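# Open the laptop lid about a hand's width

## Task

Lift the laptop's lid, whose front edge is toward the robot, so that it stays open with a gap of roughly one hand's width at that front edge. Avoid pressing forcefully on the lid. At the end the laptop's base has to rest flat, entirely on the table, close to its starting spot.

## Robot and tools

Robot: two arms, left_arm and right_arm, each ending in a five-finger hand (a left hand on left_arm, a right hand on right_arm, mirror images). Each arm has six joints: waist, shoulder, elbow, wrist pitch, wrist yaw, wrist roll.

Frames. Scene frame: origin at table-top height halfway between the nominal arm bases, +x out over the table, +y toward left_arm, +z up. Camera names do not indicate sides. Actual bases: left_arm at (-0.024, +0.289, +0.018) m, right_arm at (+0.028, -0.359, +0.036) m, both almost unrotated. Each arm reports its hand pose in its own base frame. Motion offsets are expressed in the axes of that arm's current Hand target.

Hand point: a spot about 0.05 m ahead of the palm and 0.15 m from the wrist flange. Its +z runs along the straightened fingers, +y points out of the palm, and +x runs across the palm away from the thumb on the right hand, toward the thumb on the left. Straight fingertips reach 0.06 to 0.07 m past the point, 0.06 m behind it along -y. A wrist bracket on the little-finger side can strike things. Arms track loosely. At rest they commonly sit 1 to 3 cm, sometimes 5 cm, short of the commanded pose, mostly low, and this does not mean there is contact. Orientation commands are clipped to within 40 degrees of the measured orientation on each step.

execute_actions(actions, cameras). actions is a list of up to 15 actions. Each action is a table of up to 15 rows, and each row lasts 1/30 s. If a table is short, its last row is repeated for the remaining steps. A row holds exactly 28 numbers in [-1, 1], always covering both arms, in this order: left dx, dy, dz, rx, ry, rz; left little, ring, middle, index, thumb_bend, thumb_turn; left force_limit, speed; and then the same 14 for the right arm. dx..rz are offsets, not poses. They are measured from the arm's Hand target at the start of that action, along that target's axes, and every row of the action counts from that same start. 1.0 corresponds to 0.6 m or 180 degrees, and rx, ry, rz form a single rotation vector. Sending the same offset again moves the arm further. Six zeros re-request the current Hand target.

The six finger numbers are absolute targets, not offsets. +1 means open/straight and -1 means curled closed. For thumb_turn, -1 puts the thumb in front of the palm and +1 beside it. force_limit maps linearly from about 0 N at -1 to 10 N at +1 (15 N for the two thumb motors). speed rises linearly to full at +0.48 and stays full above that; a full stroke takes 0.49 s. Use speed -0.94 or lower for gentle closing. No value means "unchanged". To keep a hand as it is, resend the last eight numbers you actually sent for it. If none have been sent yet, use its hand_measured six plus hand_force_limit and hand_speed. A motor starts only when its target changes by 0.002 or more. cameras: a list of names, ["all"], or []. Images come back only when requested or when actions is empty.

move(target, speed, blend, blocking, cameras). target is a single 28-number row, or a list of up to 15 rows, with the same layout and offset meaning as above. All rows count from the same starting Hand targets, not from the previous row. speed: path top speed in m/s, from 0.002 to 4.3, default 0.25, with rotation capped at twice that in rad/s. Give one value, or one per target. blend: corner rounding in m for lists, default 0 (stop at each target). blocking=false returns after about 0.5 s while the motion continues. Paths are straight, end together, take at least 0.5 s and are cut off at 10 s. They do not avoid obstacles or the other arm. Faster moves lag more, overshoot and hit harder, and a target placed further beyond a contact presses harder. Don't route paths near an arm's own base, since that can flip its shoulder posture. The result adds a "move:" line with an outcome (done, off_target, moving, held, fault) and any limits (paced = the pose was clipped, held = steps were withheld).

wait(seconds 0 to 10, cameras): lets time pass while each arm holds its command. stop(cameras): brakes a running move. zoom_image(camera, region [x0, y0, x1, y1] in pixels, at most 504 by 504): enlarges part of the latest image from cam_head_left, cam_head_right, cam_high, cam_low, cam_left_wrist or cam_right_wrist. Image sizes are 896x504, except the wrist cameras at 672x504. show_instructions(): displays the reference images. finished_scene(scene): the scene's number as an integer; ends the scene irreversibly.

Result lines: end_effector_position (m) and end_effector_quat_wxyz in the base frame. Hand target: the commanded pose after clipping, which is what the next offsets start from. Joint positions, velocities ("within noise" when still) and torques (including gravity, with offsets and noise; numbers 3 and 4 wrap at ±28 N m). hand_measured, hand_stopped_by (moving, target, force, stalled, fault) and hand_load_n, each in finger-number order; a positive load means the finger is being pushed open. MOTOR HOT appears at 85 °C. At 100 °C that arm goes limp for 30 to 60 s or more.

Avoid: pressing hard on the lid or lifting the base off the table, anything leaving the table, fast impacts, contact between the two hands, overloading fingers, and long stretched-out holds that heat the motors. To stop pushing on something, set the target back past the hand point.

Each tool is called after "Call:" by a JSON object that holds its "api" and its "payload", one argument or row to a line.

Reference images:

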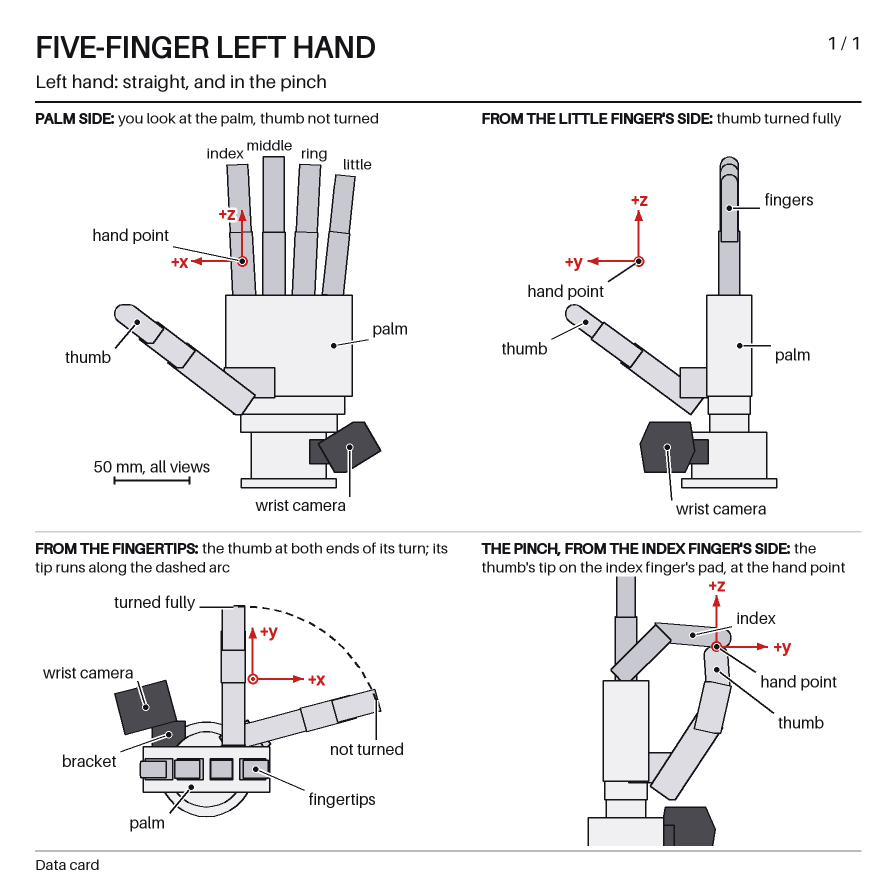

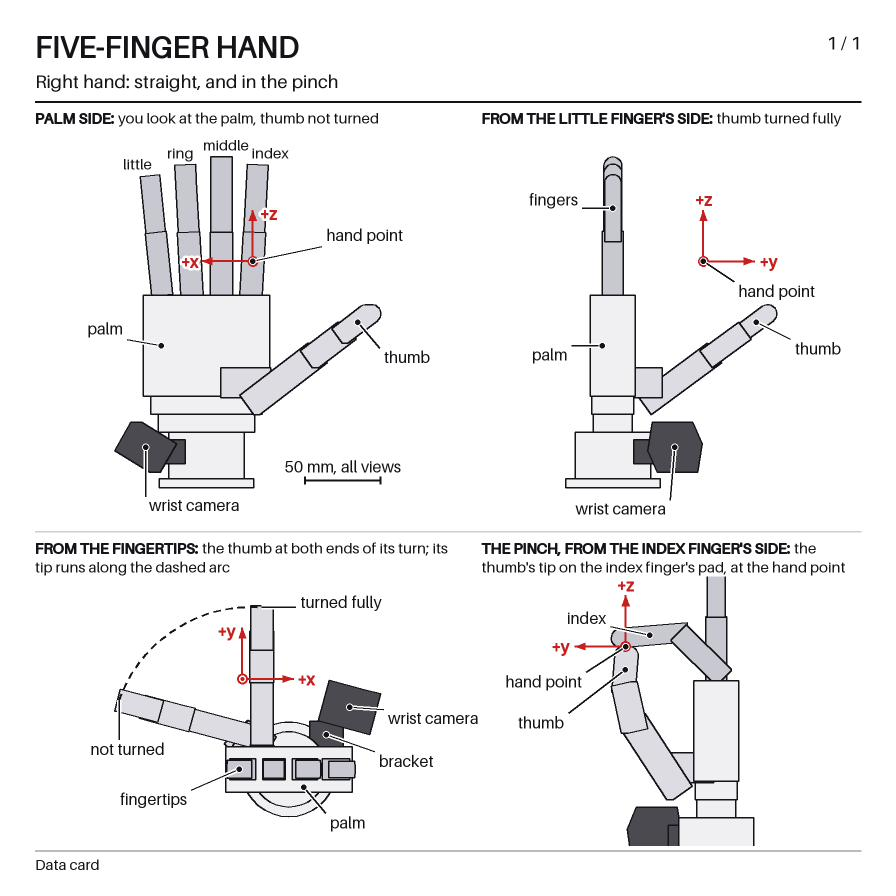

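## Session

Call:
{"api": "execute_actions", "payload": {
  "actions": []
}}

Call:
{"api": "zoom_image", "payload": {
  "camera": "cam_high",
  "region": [400, 130, 652, 430]
}}

Call:
{"api": "zoom_image", "payload": {
  "camera": "cam_low",
  "region": [200, 140, 440, 320]
}}

Call:
{"api": "zoom_image", "payload": {
  "camera": "cam_head_left",
  "region": [340, 170, 540, 400]
}}

Scene clock: 0.00 s.
left_arm: end_effector_position=(+0.3187, -0.2729, +0.3377) hand_measured=(+1.000, +1.000, +1.000, +1.000, +1.000, +1.000) hand_load_n=(+0.0, +0.0, +0.0, +0.0, +0.0, +0.0) hand_stopped_by=(target, target, target, target, target, target) hand_force_limit=0.00 hand_speed=-0.80 end_effector_quat_wxyz=(+0.032, +0.725, -0.362, +0.584) | right_arm: end_effector_position=(+0.1545, -0.2336, +0.1210) hand_measured=(+1.000, +1.000, +1.000, +1.000, +1.000, +1.000) hand_load_n=(+0.0, -0.5, +0.0, +0.0, +0.0, +0.0) hand_stopped_by=(target, target, target, target, target, target) hand_force_limit=0.00 hand_speed=-0.80 end_effector_quat_wxyz=(+0.148, +0.936, -0.230, -0.223)
Joint positions: left_arm=[-0.569 0.695 0.676 -0.302 -0.049 -1.178] | right_arm=[-0.505 1.427 0.899 -1.42 0.399 -1.517]
Joint velocities: within noise
Joint torques (N m): no reading
Motor temperatures (°C): left_arm=[27 31 31 25 27 25] | right_arm=[27 27 27 24 23 25]
Heat: left arm: hottest shoulder 31 °C; right arm: hottest waist 27 °C.
Hand target: left_arm +0.3207, -0.2743, +0.3562; +0.033, +0.717, -0.358, +0.597 | right_arm +0.1606, -0.2370, +0.1256; +0.151, +0.937, -0.232, -0.214

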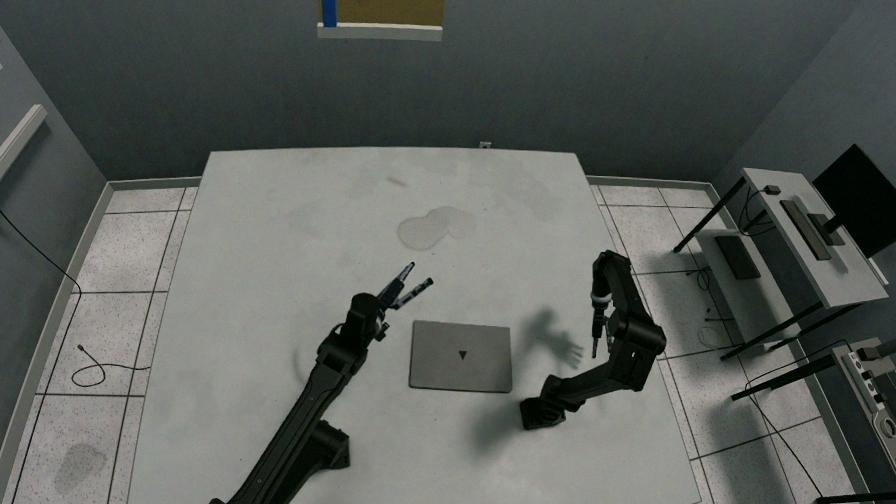

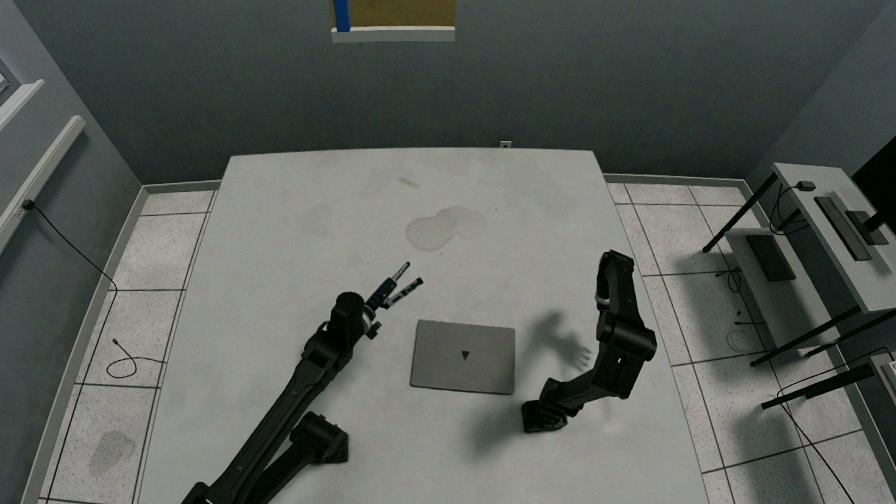

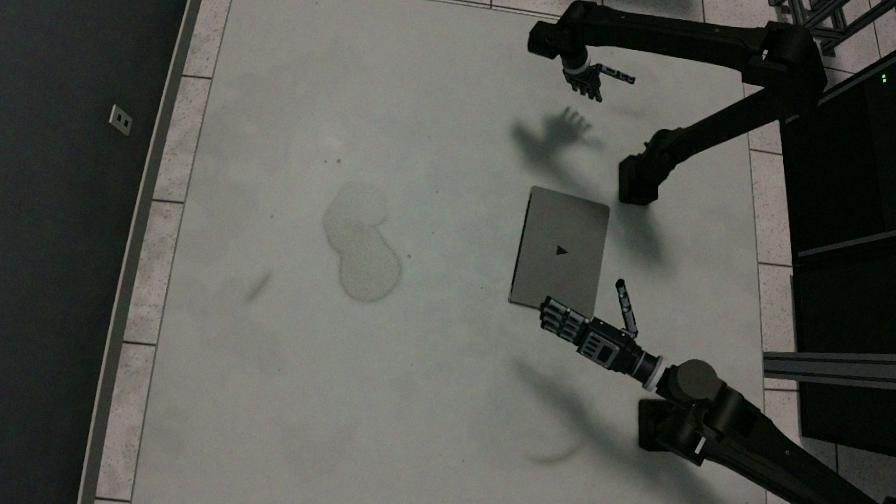

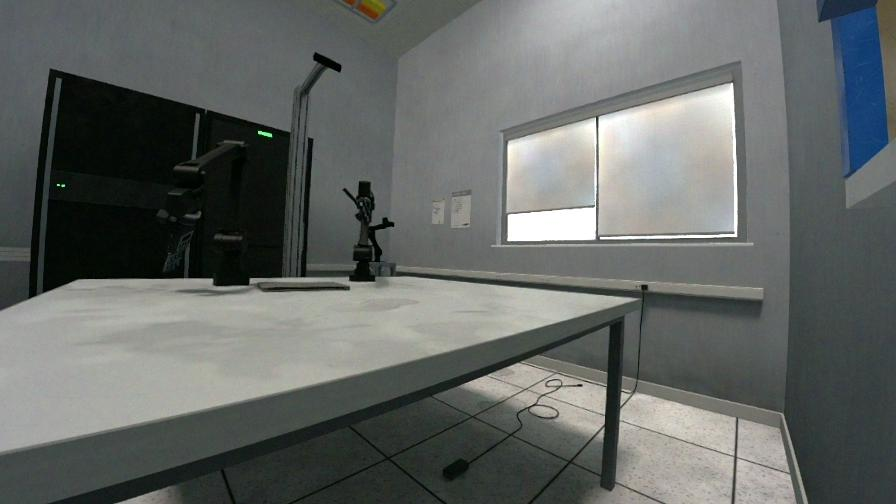

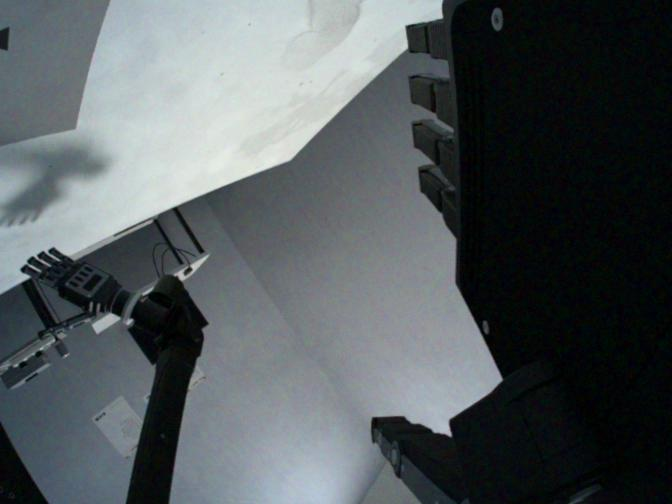

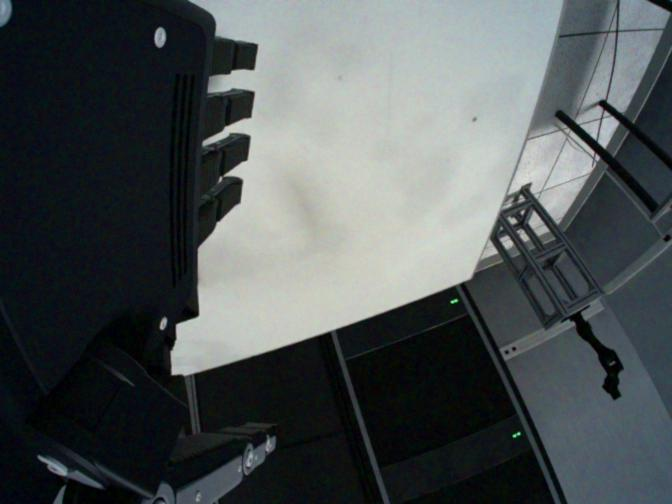

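Scaled by 1.680.

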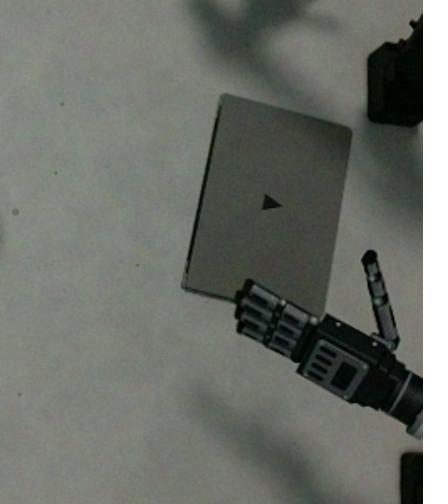

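Scaled by 2.100.

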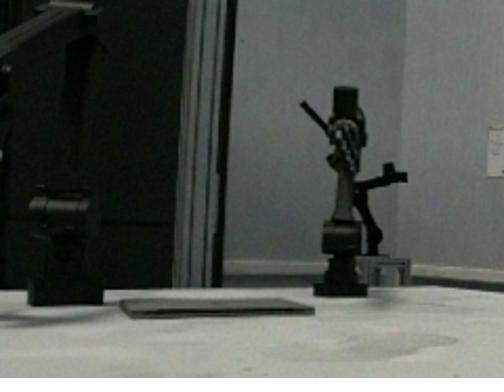

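Scaled by 2.191.

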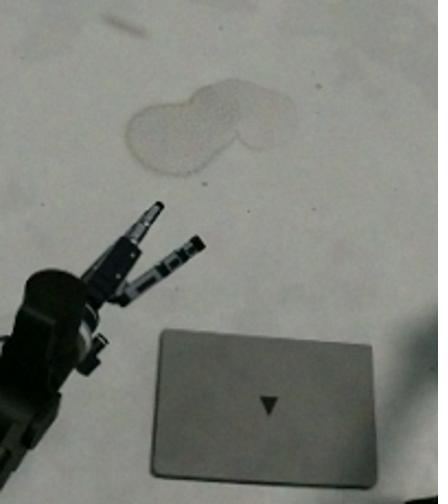

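Call:
{"api": "zoom_image", "payload": {
  "camera": "cam_low",
  "region": [250, 265, 360, 305]
}}

Call:
{"api": "zoom_image", "payload": {
  "camera": "cam_head_left",
  "region": [400, 310, 520, 400]
}}

Call:
{"api": "zoom_image", "payload": {
  "camera": "cam_high",
  "region": [500, 180, 620, 320]
}}

Scaled by 4.582.

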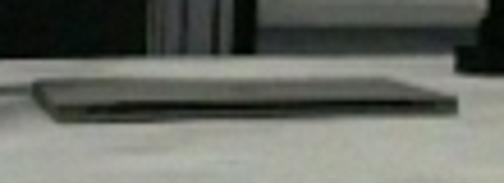

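Scaled by 4.200.

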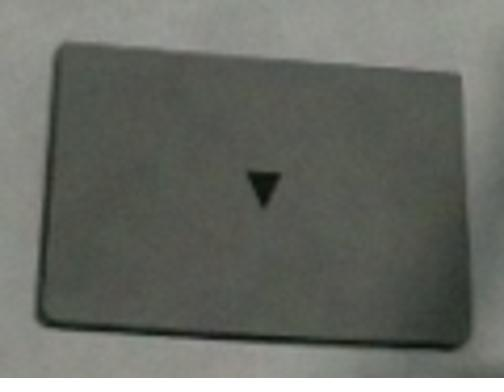

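Scaled by 3.600.

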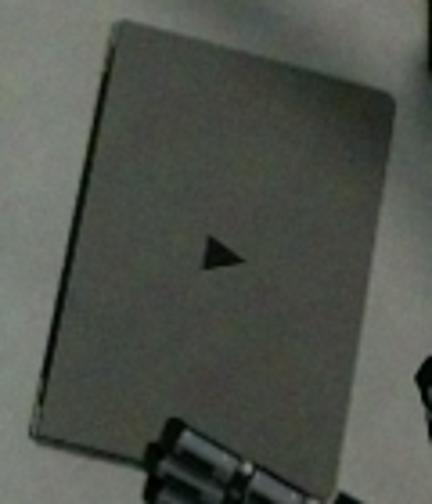

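Call:
{"api": "move", "payload": {
  "target": [
    [-0.198, -0.29, -0.226, 0, 0, 0, 1, 1, 1, 1, 1, 1, 0, -0.8, -0.038, -0.271, -0.346, -0.009, 0.098, -0.294, -1, -1, 0, 0, 1, 1, 0, -0.5],
    [-0.198, -0.29, -0.226, 0, 0, 0, 1, 1, 1, 1, 1, 1, 0, -0.8, -0.326, -0.588, -0.376, -0.0178, 0.1954, -0.5873, -1, -1, 0, 0, 1, 1, 0, -0.5],
    [-0.198, -0.29, -0.226, 0, 0, 0, 1, 1, 1, 1, 1, 1, 0, -0.8, -0.4665, -0.647, -0.008, -0.0178, 0.1954, -0.5873, -1, -1, 0, 0, 1, 1, 0, -0.5]
  ],
  "speed": [0.35, 0.35, 0.2],
  "blend": [0.05, 0.04, 0],
  "cameras": ["all"]
}}

Call:
{"api": "zoom_image", "payload": {
  "camera": "cam_right_wrist",
  "region": [200, 0, 600, 400]
}}

Scene clock: 236.17 s.
left_arm: end_effector_position=(+0.2956, -0.0304, +0.3303) hand_measured=(+1.000, +1.000, +1.000, +1.000, +1.000, +1.000) hand_load_n=(+0.0, +0.0, +0.0, +0.0, +0.0, -0.5) hand_stopped_by=(target, target, target, target, target, target) hand_force_limit=0.00 hand_speed=-0.80 end_effector_quat_wxyz=(+0.054, +0.729, -0.348, +0.587) | right_arm: end_effector_position=(+0.0833, +0.2304, +0.0745) hand_measured=(-1.000, -1.000, +0.000, +0.000, +1.000, +1.000) hand_load_n=(+0.0, +0.0, +0.0, +0.0, +0.0, +0.0) hand_stopped_by=(target, target, target, target, target, target) hand_force_limit=0.00 hand_speed=-0.50 end_effector_quat_wxyz=(+0.002, +0.759, +0.651, -0.003)
Joint positions: left_arm=[0.632 0.679 0.699 -0.706 1.069 -0.593] | right_arm=[1.466 1.144 0.71 -1.143 -0.002 -1.524]
Joint torques (N m): left_arm=[2.2 -0.56 14.89 0.98 0.61 0.1] | right_arm=[0.15 -6.48 7.25 0.49 0.12 0.12]
Motor temperatures (°C): left_arm=[27 31 48 26 27 25] | right_arm=[27 28 35 24 23 25]
Heat: left arm: hottest elbow 48 °C; right arm: hottest elbow 35 °C.
Hand target: left_arm +0.3003, -0.0246, +0.3564; +0.033, +0.717, -0.358, +0.597 | right_arm +0.0825, +0.2323, +0.0741; +0.000, +0.762, +0.648, +0.000
Off the commanded pose: left_arm 0.027 m, 3 deg | right_arm 0.002 m, 1 deg.
move: off_target (left_arm)

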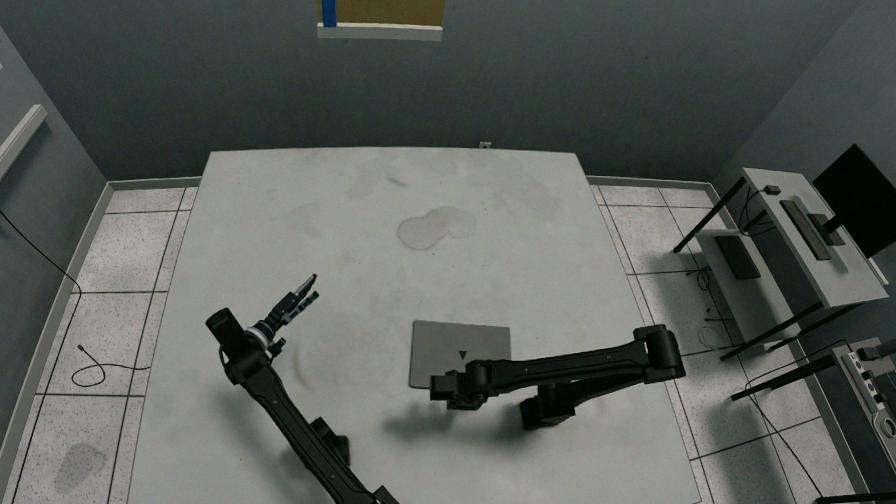

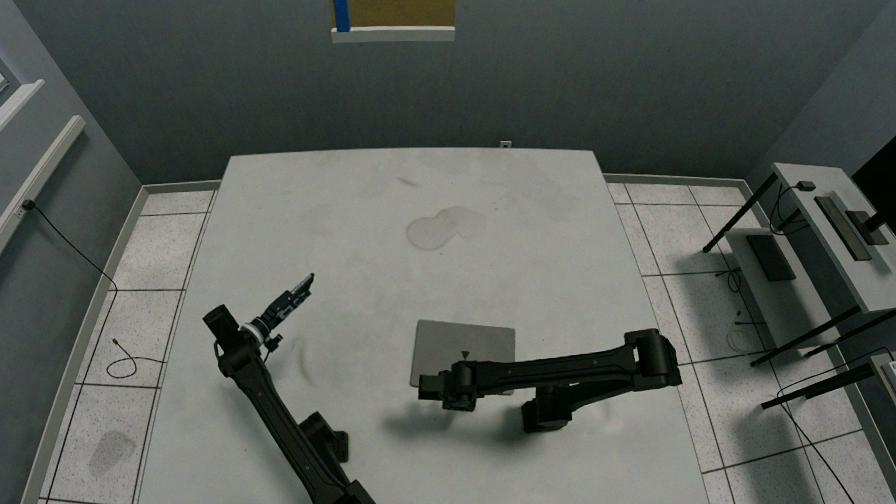

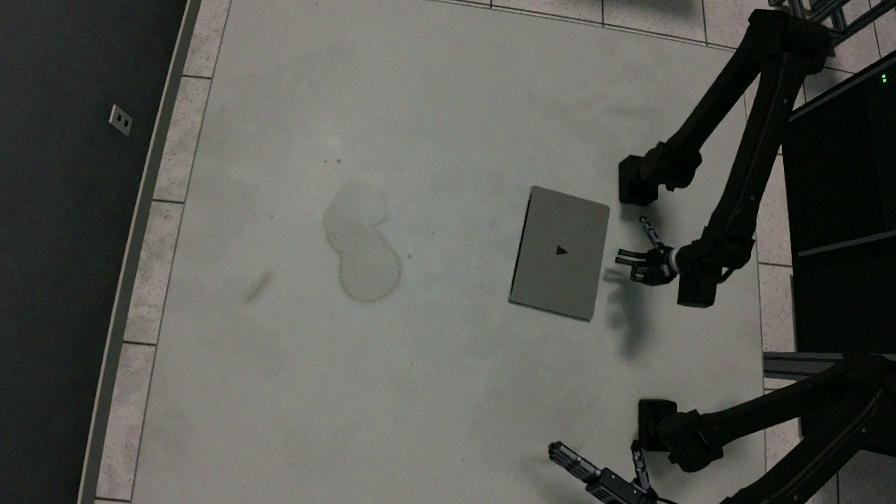

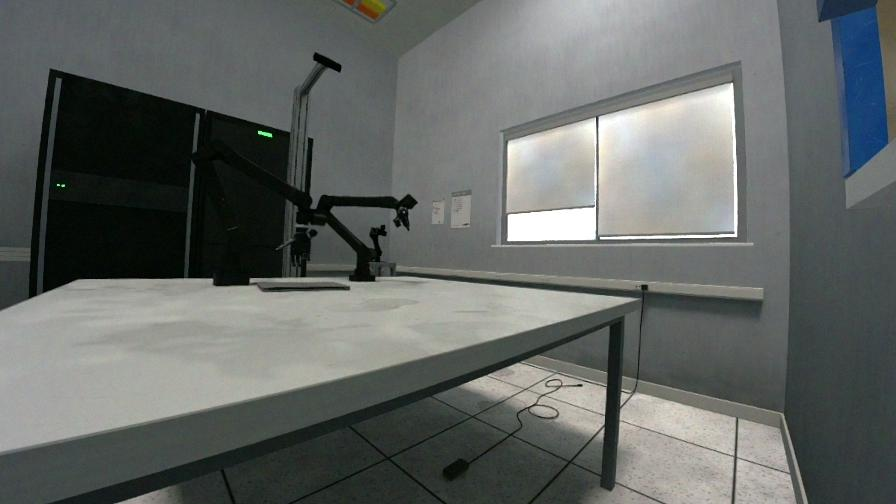

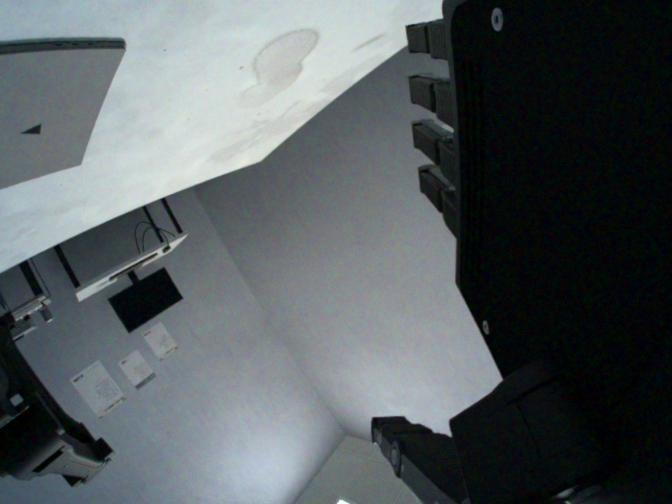

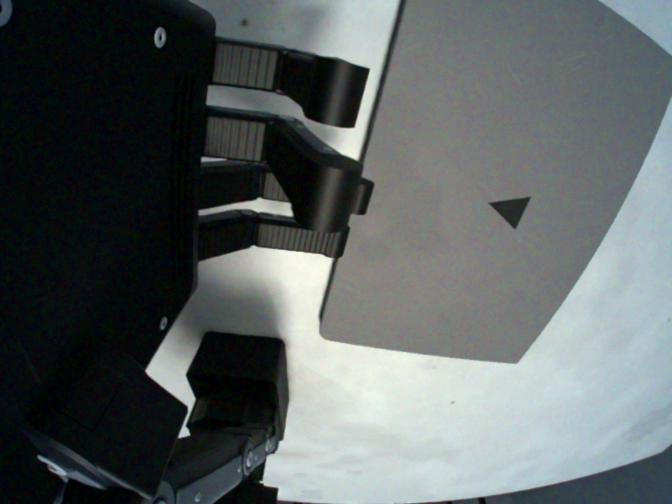

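Scaled by 1.260 from the camera's 672x504 image, which has a finer 960x720 frame.

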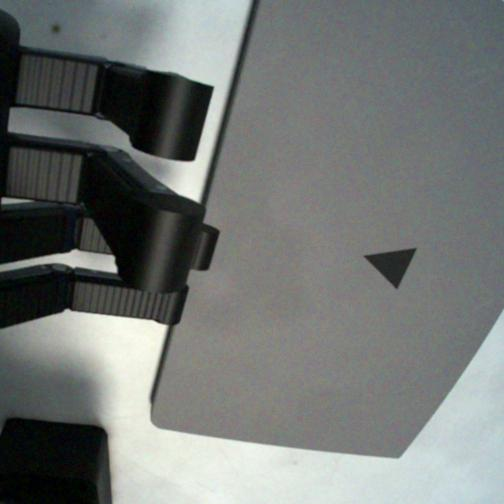

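Call:
{"api": "move", "payload": {
  "target": [
    [0, 0, 0, 0, 0, 0, 1, 1, 1, 1, 1, 1, 0, -0.8, 0, -0.055, 0, 0, 0, 0, -1, -1, 0, 0, 1, 1, 0, -0.5],
    [0, 0, 0, 0, 0, 0, 1, 1, 1, 1, 1, 1, 0, -0.8, 0, -0.055, 0.08, 0, 0, 0, -1, -1, 0, 0, 1, 1, 0, -0.5]
  ],
  "speed": 0.1,
  "blend": [0.01, 0],
  "cameras": ["cam_high", "cam_low", "cam_right_wrist", "cam_head_right"]
}}

Call:
{"api": "zoom_image", "payload": {
  "camera": "cam_right_wrist",
  "region": [200, 80, 500, 305]
}}

Call:
{"api": "zoom_image", "payload": {
  "camera": "cam_high",
  "region": [500, 180, 700, 340]
}}

Call:
{"api": "zoom_image", "payload": {
  "camera": "cam_low",
  "region": [220, 190, 380, 310]
}}

Scene clock: 304.77 s.
left_arm: end_effector_position=(+0.2956, -0.0304, +0.3303) hand_measured=(+1.000, +1.000, +1.000, +1.000, +1.000, +1.000) hand_load_n=(+0.0, +0.0, +0.0, +0.0, +0.0, -0.5) hand_stopped_by=(target, target, target, target, target, target) hand_force_limit=0.00 hand_speed=-0.80 end_effector_quat_wxyz=(+0.054, +0.729, -0.348, +0.587) | right_arm: end_effector_position=(+0.0518, +0.2366, +0.0275) hand_measured=(-1.000, -1.000, +0.000, +0.000, +1.000, +1.000) hand_load_n=(+0.0, +0.0, +0.0, -0.5, +0.0, +0.0) hand_stopped_by=(target, target, target, target, target, target) hand_force_limit=0.00 hand_speed=-0.50 end_effector_quat_wxyz=(+0.001, +0.760, +0.650, -0.002)
Joint positions: left_arm=[0.632 0.679 0.699 -0.706 1.069 -0.593] | right_arm=[1.582 1.236 0.638 -0.977 -0.002 -1.404]
Joint torques (N m): left_arm=[1.73 -0.79 14.87 0.98 0.56 0.1] | right_arm=[0.79 -6.89 6.65 0.49 0.08 0.15]
Motor temperatures (°C): left_arm=[27 30 53 25 29 25] | right_arm=[27 27 33 24 23 25]
Heat: left arm: hottest elbow 53 °C; right arm: hottest elbow 33 °C.
Hand target: left_arm +0.3003, -0.0246, +0.3564; +0.033, +0.717, -0.358, +0.597 | right_arm +0.0499, +0.2375, +0.0260; +0.000, +0.762, +0.648, +0.000
Off the commanded pose: left_arm 0.027 m, 3 deg | right_arm 0.003 m, 0 deg.
move: off_target (left_arm)
Images, in order (width x height): cam_head_right 896x504, cam_high 896x504, cam_low 896x504, cam_right_wrist 672x504.

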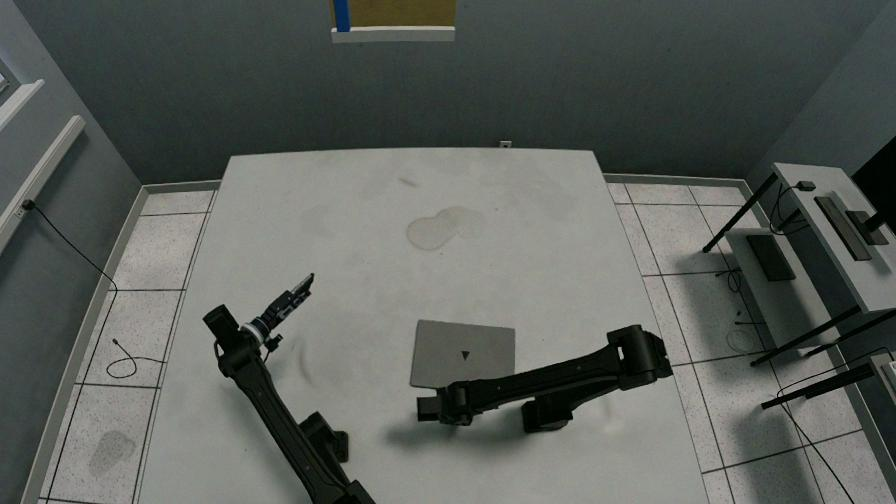

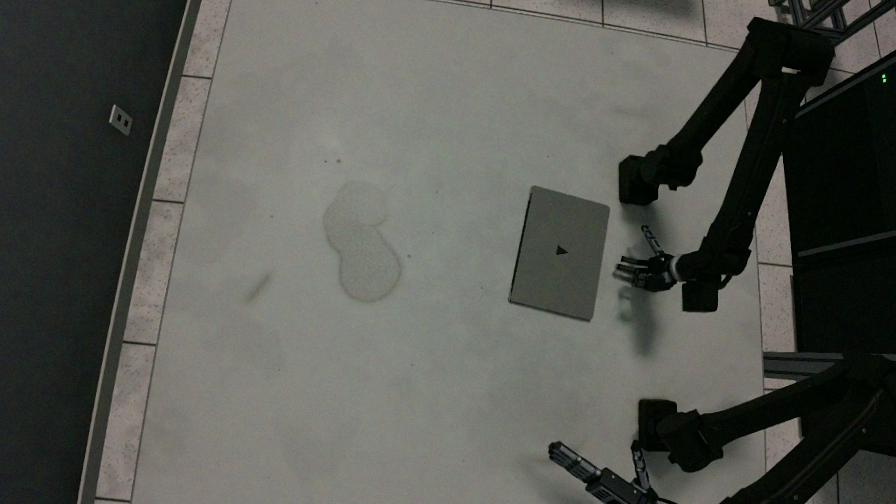

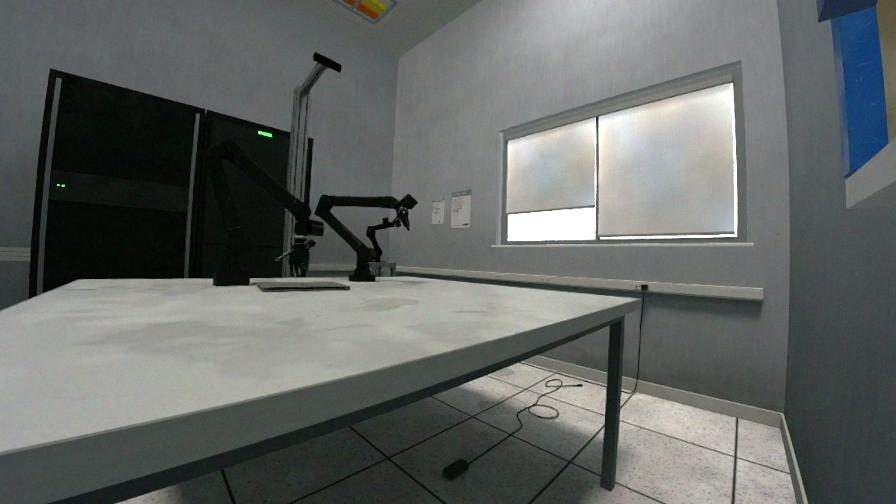

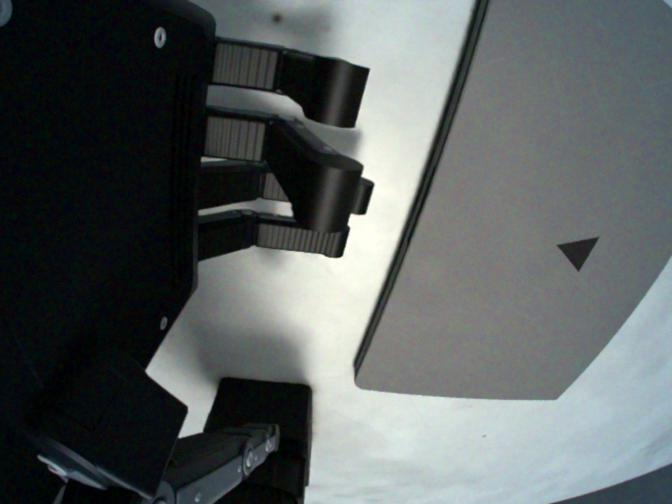

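Scaled by 1.680 from the camera's 672x504 image, which has a finer 960x720 frame.

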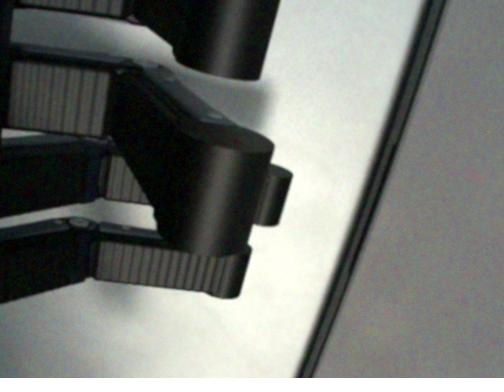

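Scaled by 2.520.

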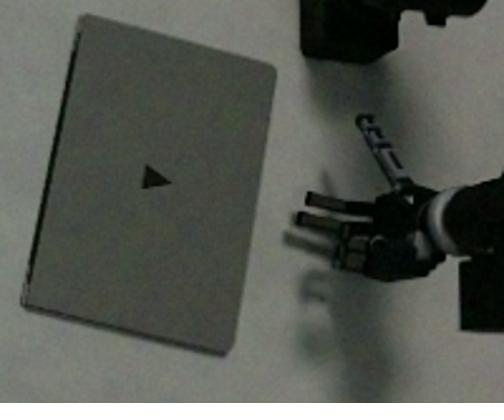

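Scaled by 3.150.

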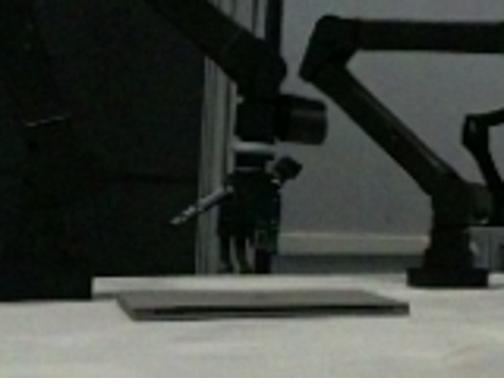

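Call:
{"api": "zoom_image", "payload": {
  "camera": "cam_right_wrist",
  "region": [360, 100, 480, 260]
}}

Call:
{"api": "zoom_image", "payload": {
  "camera": "cam_right_wrist",
  "region": [340, 230, 440, 400]
}}

Call:
{"api": "zoom_image", "payload": {
  "camera": "cam_right_wrist",
  "region": [400, 0, 520, 140]
}}

Scaled by 3.150 from the camera's 672x504 image, which has a finer 960x720 frame.

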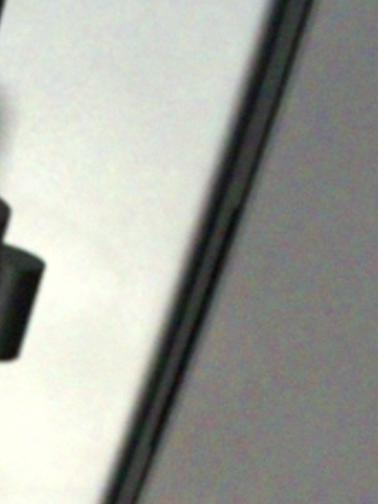

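Scaled by 2.965 from the camera's 672x504 image, which has a finer 960x720 frame.

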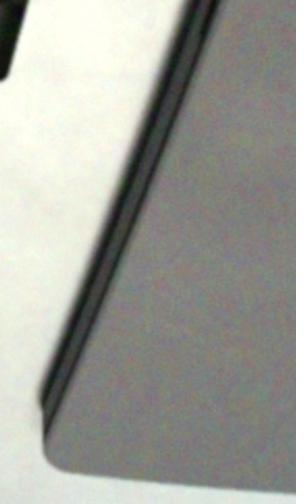

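Scaled by 3.600 from the camera's 672x504 image, which has a finer 960x720 frame.

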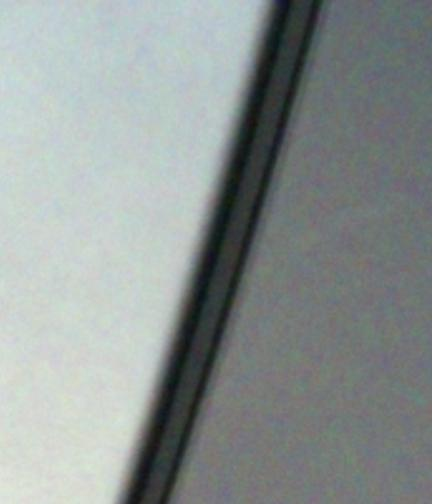

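Call:
{"api": "zoom_image", "payload": {
  "camera": "cam_right_wrist",
  "region": [385, 145, 455, 265]
}}

Call:
{"api": "zoom_image", "payload": {
  "camera": "cam_right_wrist",
  "region": [350, 330, 400, 400]
}}

Scaled by 4.200 from the camera's 672x504 image, which has a finer 960x720 frame.

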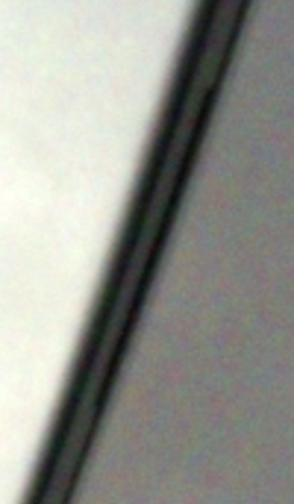

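Scaled by 7.200 from the camera's 672x504 image, which has a finer 960x720 frame.

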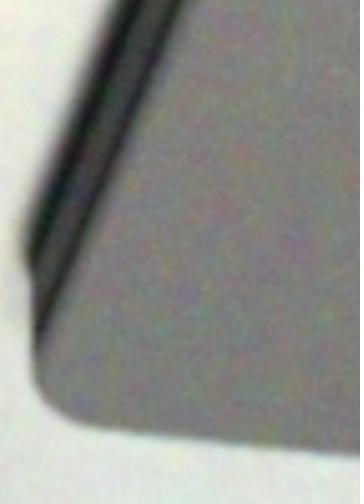

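Call:
{"api": "move", "payload": {
  "target": [0, 0, 0, 0, 0, 0, 1, 1, 1, 1, 1, 1, 0, -0.8, 0.01, 0.012, 0.052, 0, 0, 0, -1, -1, 0, 0, 1, 1, 0, -0.5],
  "speed": 0.06,
  "cameras": ["cam_high", "cam_low", "cam_right_wrist"]
}}

Call:
{"api": "zoom_image", "payload": {
  "camera": "cam_right_wrist",
  "region": [300, 130, 480, 265]
}}

Call:
{"api": "zoom_image", "payload": {
  "camera": "cam_high",
  "region": [570, 220, 670, 300]
}}

Call:
{"api": "zoom_image", "payload": {
  "camera": "cam_low",
  "region": [250, 240, 350, 300]
}}

Scene clock: 475.97 s.
left_arm: end_effector_position=(+0.2956, -0.0304, +0.3303) hand_measured=(+1.000, +1.000, +1.000, +1.000, +1.000, +1.000) hand_load_n=(+0.0, +0.0, +0.0, +0.0, +0.0, +0.0) hand_stopped_by=(target, target, target, target, target, target) hand_force_limit=0.00 hand_speed=-0.80 end_effector_quat_wxyz=(+0.054, +0.729, -0.348, +0.587) | right_arm: end_effector_position=(+0.0547, +0.2423, -0.0026) hand_measured=(-1.000, -1.000, +0.000, +0.000, +1.000, +1.000) hand_load_n=(+0.0, +0.0, +0.0, +0.0, +0.0, +0.0) hand_stopped_by=(target, target, target, target, target, target) hand_force_limit=0.00 hand_speed=-0.50 end_effector_quat_wxyz=(-0.001, +0.763, +0.647, +0.000)
Joint positions: left_arm=[0.632 0.679 0.699 -0.706 1.069 -0.593] | right_arm=[1.57 1.316 0.608 -0.862 -0.002 -1.408]
Joint torques (N m): left_arm=[2.43 -0.26 14.79 0.98 0.58 0.06] | right_arm=[-0.73 -7 5.89 0.51 0.07 -0.1]
Motor temperatures (°C): left_arm=[27 30 59 25 29 25] | right_arm=[27 27 33 24 23 25]
Heat: left arm: hottest elbow 59 °C; right arm: hottest elbow 33 °C.
Hand target: left_arm +0.3003, -0.0246, +0.3564; +0.033, +0.717, -0.358, +0.597 | right_arm +0.0580, +0.2422, -0.0052; +0.000, +0.762, +0.648, +0.000
Off the commanded pose: left_arm 0.027 m, 3 deg | right_arm 0.004 m, 0 deg.
move: off_target (left_arm)
Images, in order (width x height): cam_high 896x504, cam_low 896x504, cam_right_wrist 672x504.

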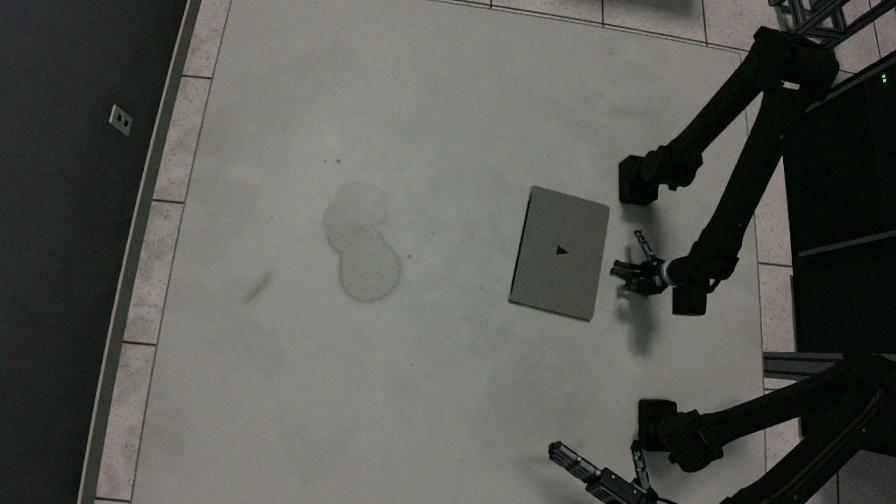

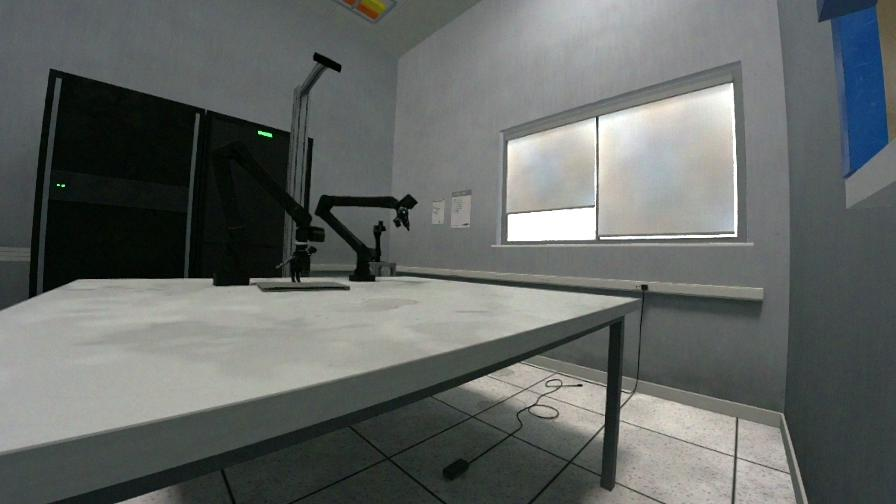

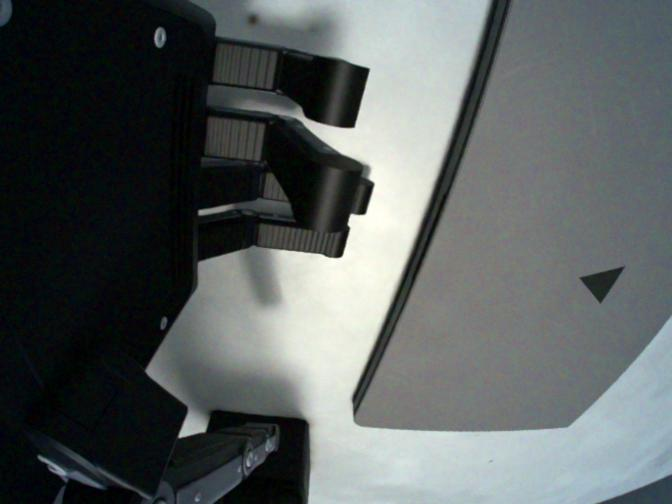

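Scaled by 2.800 from the camera's 672x504 image, which has a finer 960x720 frame.

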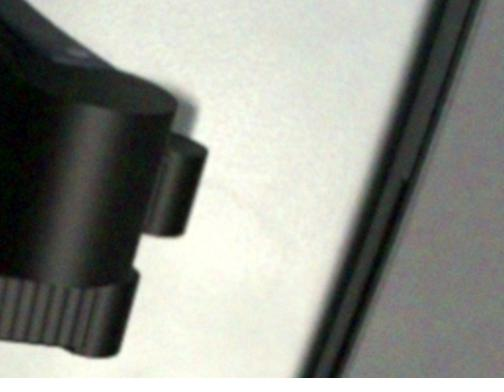

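Scaled by 5.040.

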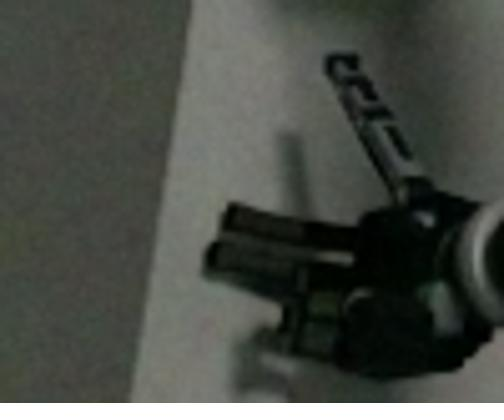

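Scaled by 5.040.

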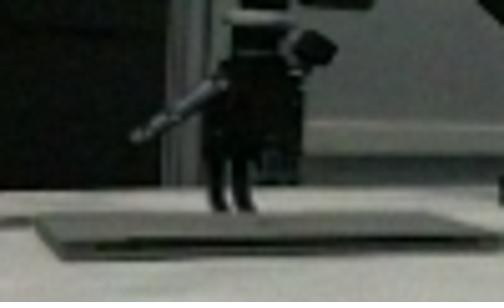

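Call:
{"api": "move", "payload": {
  "target": [
    [0.073, -0.032, -0.024, 0, 0, 0, 1, 1, 1, 1, 1, 1, 0, -0.8, 0, 0.0, 0.008, 0, 0, 0, -1, -1, 0, 0, 1, 1, 0, -0.5],
    [0.073, -0.032, -0.024, 0, 0, 0, 1, 1, 1, 1, 1, 1, 0, -0.8, 0, 0.045, 0.008, 0, 0, 0, -1, -1, 0, 0, 1, 1, 0, -0.5]
  ],
  "speed": [0.05, 0.04],
  "blend": [0.003, 0],
  "cameras": ["cam_high", "cam_low", "cam_right_wrist"]
}}

Call:
{"api": "zoom_image", "payload": {
  "camera": "cam_right_wrist",
  "region": [300, 130, 480, 265]
}}

Call:
{"api": "zoom_image", "payload": {
  "camera": "cam_high",
  "region": [570, 220, 670, 300]
}}

Scene clock: 548.30 s.
left_arm: end_effector_position=(+0.2968, -0.0295, +0.3819) hand_measured=(+1.000, +1.000, +1.000, +1.000, +1.000, +1.000) hand_load_n=(+0.0, +0.0, +0.0, +0.0, +0.0, +0.0) hand_stopped_by=(target, target, target, target, target, target) hand_force_limit=0.00 hand_speed=-0.80 end_effector_quat_wxyz=(+0.052, +0.727, -0.350, +0.588) | right_arm: end_effector_position=(+0.0814, +0.2402, -0.0071) hand_measured=(-1.000, -1.000, +0.000, +0.000, +1.000, +1.000) hand_load_n=(+0.5, +0.0, -2.0, +0.0, +0.0, +0.0) hand_stopped_by=(target, target, target, target, target, target) hand_force_limit=0.00 hand_speed=-0.50 end_effector_quat_wxyz=(-0.001, +0.763, +0.646, +0.000)
Joint positions: left_arm=[0.633 0.697 0.84 -0.825 1.071 -0.592] | right_arm=[1.475 1.324 0.6 -0.844 -0.002 -1.5]
Joint torques (N m): left_arm=[1.9 0.15 14.58 1.05 0.56 0.08] | right_arm=[-0.67 -7.41 5.42 0.54 0.08 -0.12]
Motor temperatures (°C): left_arm=[27 30 61 25 30 25] | right_arm=[27 27 32 24 23 25]
Heat: left arm: hottest elbow 61 °C; right arm: hottest elbow 32 °C.
Hand target: left_arm +0.3002, -0.0242, +0.4064; +0.033, +0.717, -0.358, +0.597 | right_arm +0.0846, +0.2381, -0.0099; +0.000, +0.762, +0.648, +0.000
Off the commanded pose: left_arm 0.025 m, 3 deg | right_arm 0.005 m, 0 deg.
move: off_target (left_arm)
Images, in order (width x height): cam_high 896x504, cam_low 896x504, cam_right_wrist 672x504.

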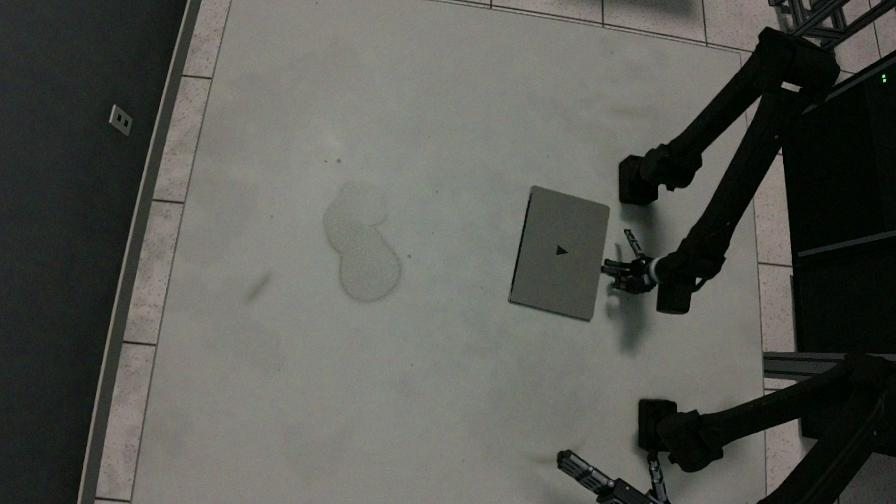

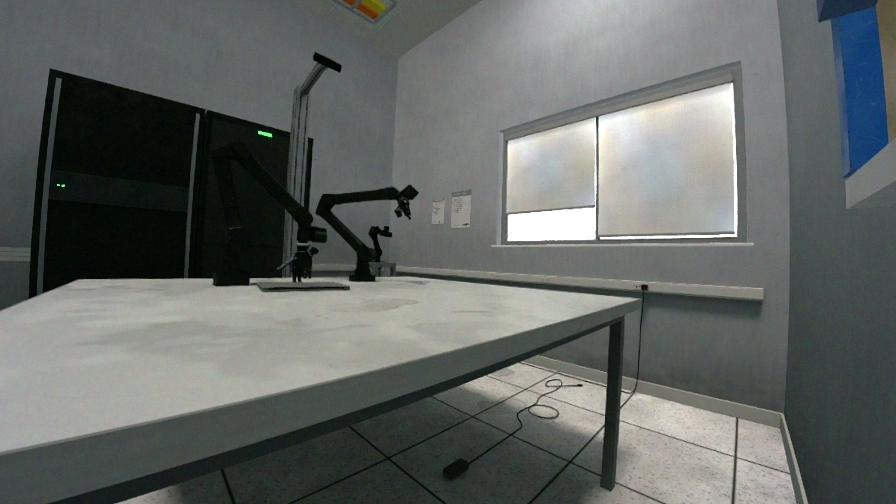

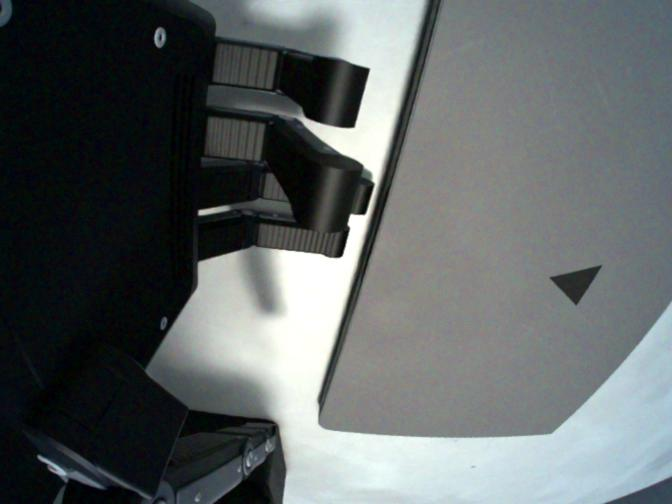

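Scaled by 2.800 from the camera's 672x504 image, which has a finer 960x720 frame.

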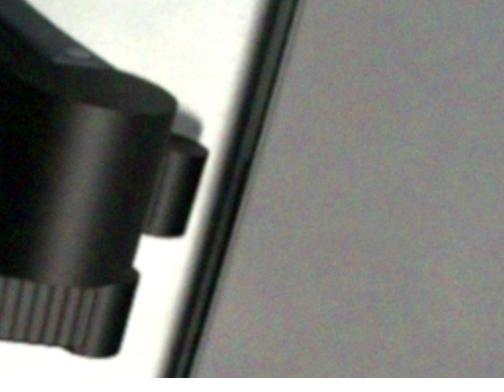

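Scaled by 5.040.

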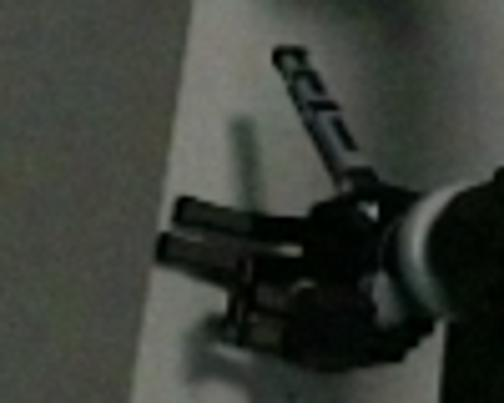

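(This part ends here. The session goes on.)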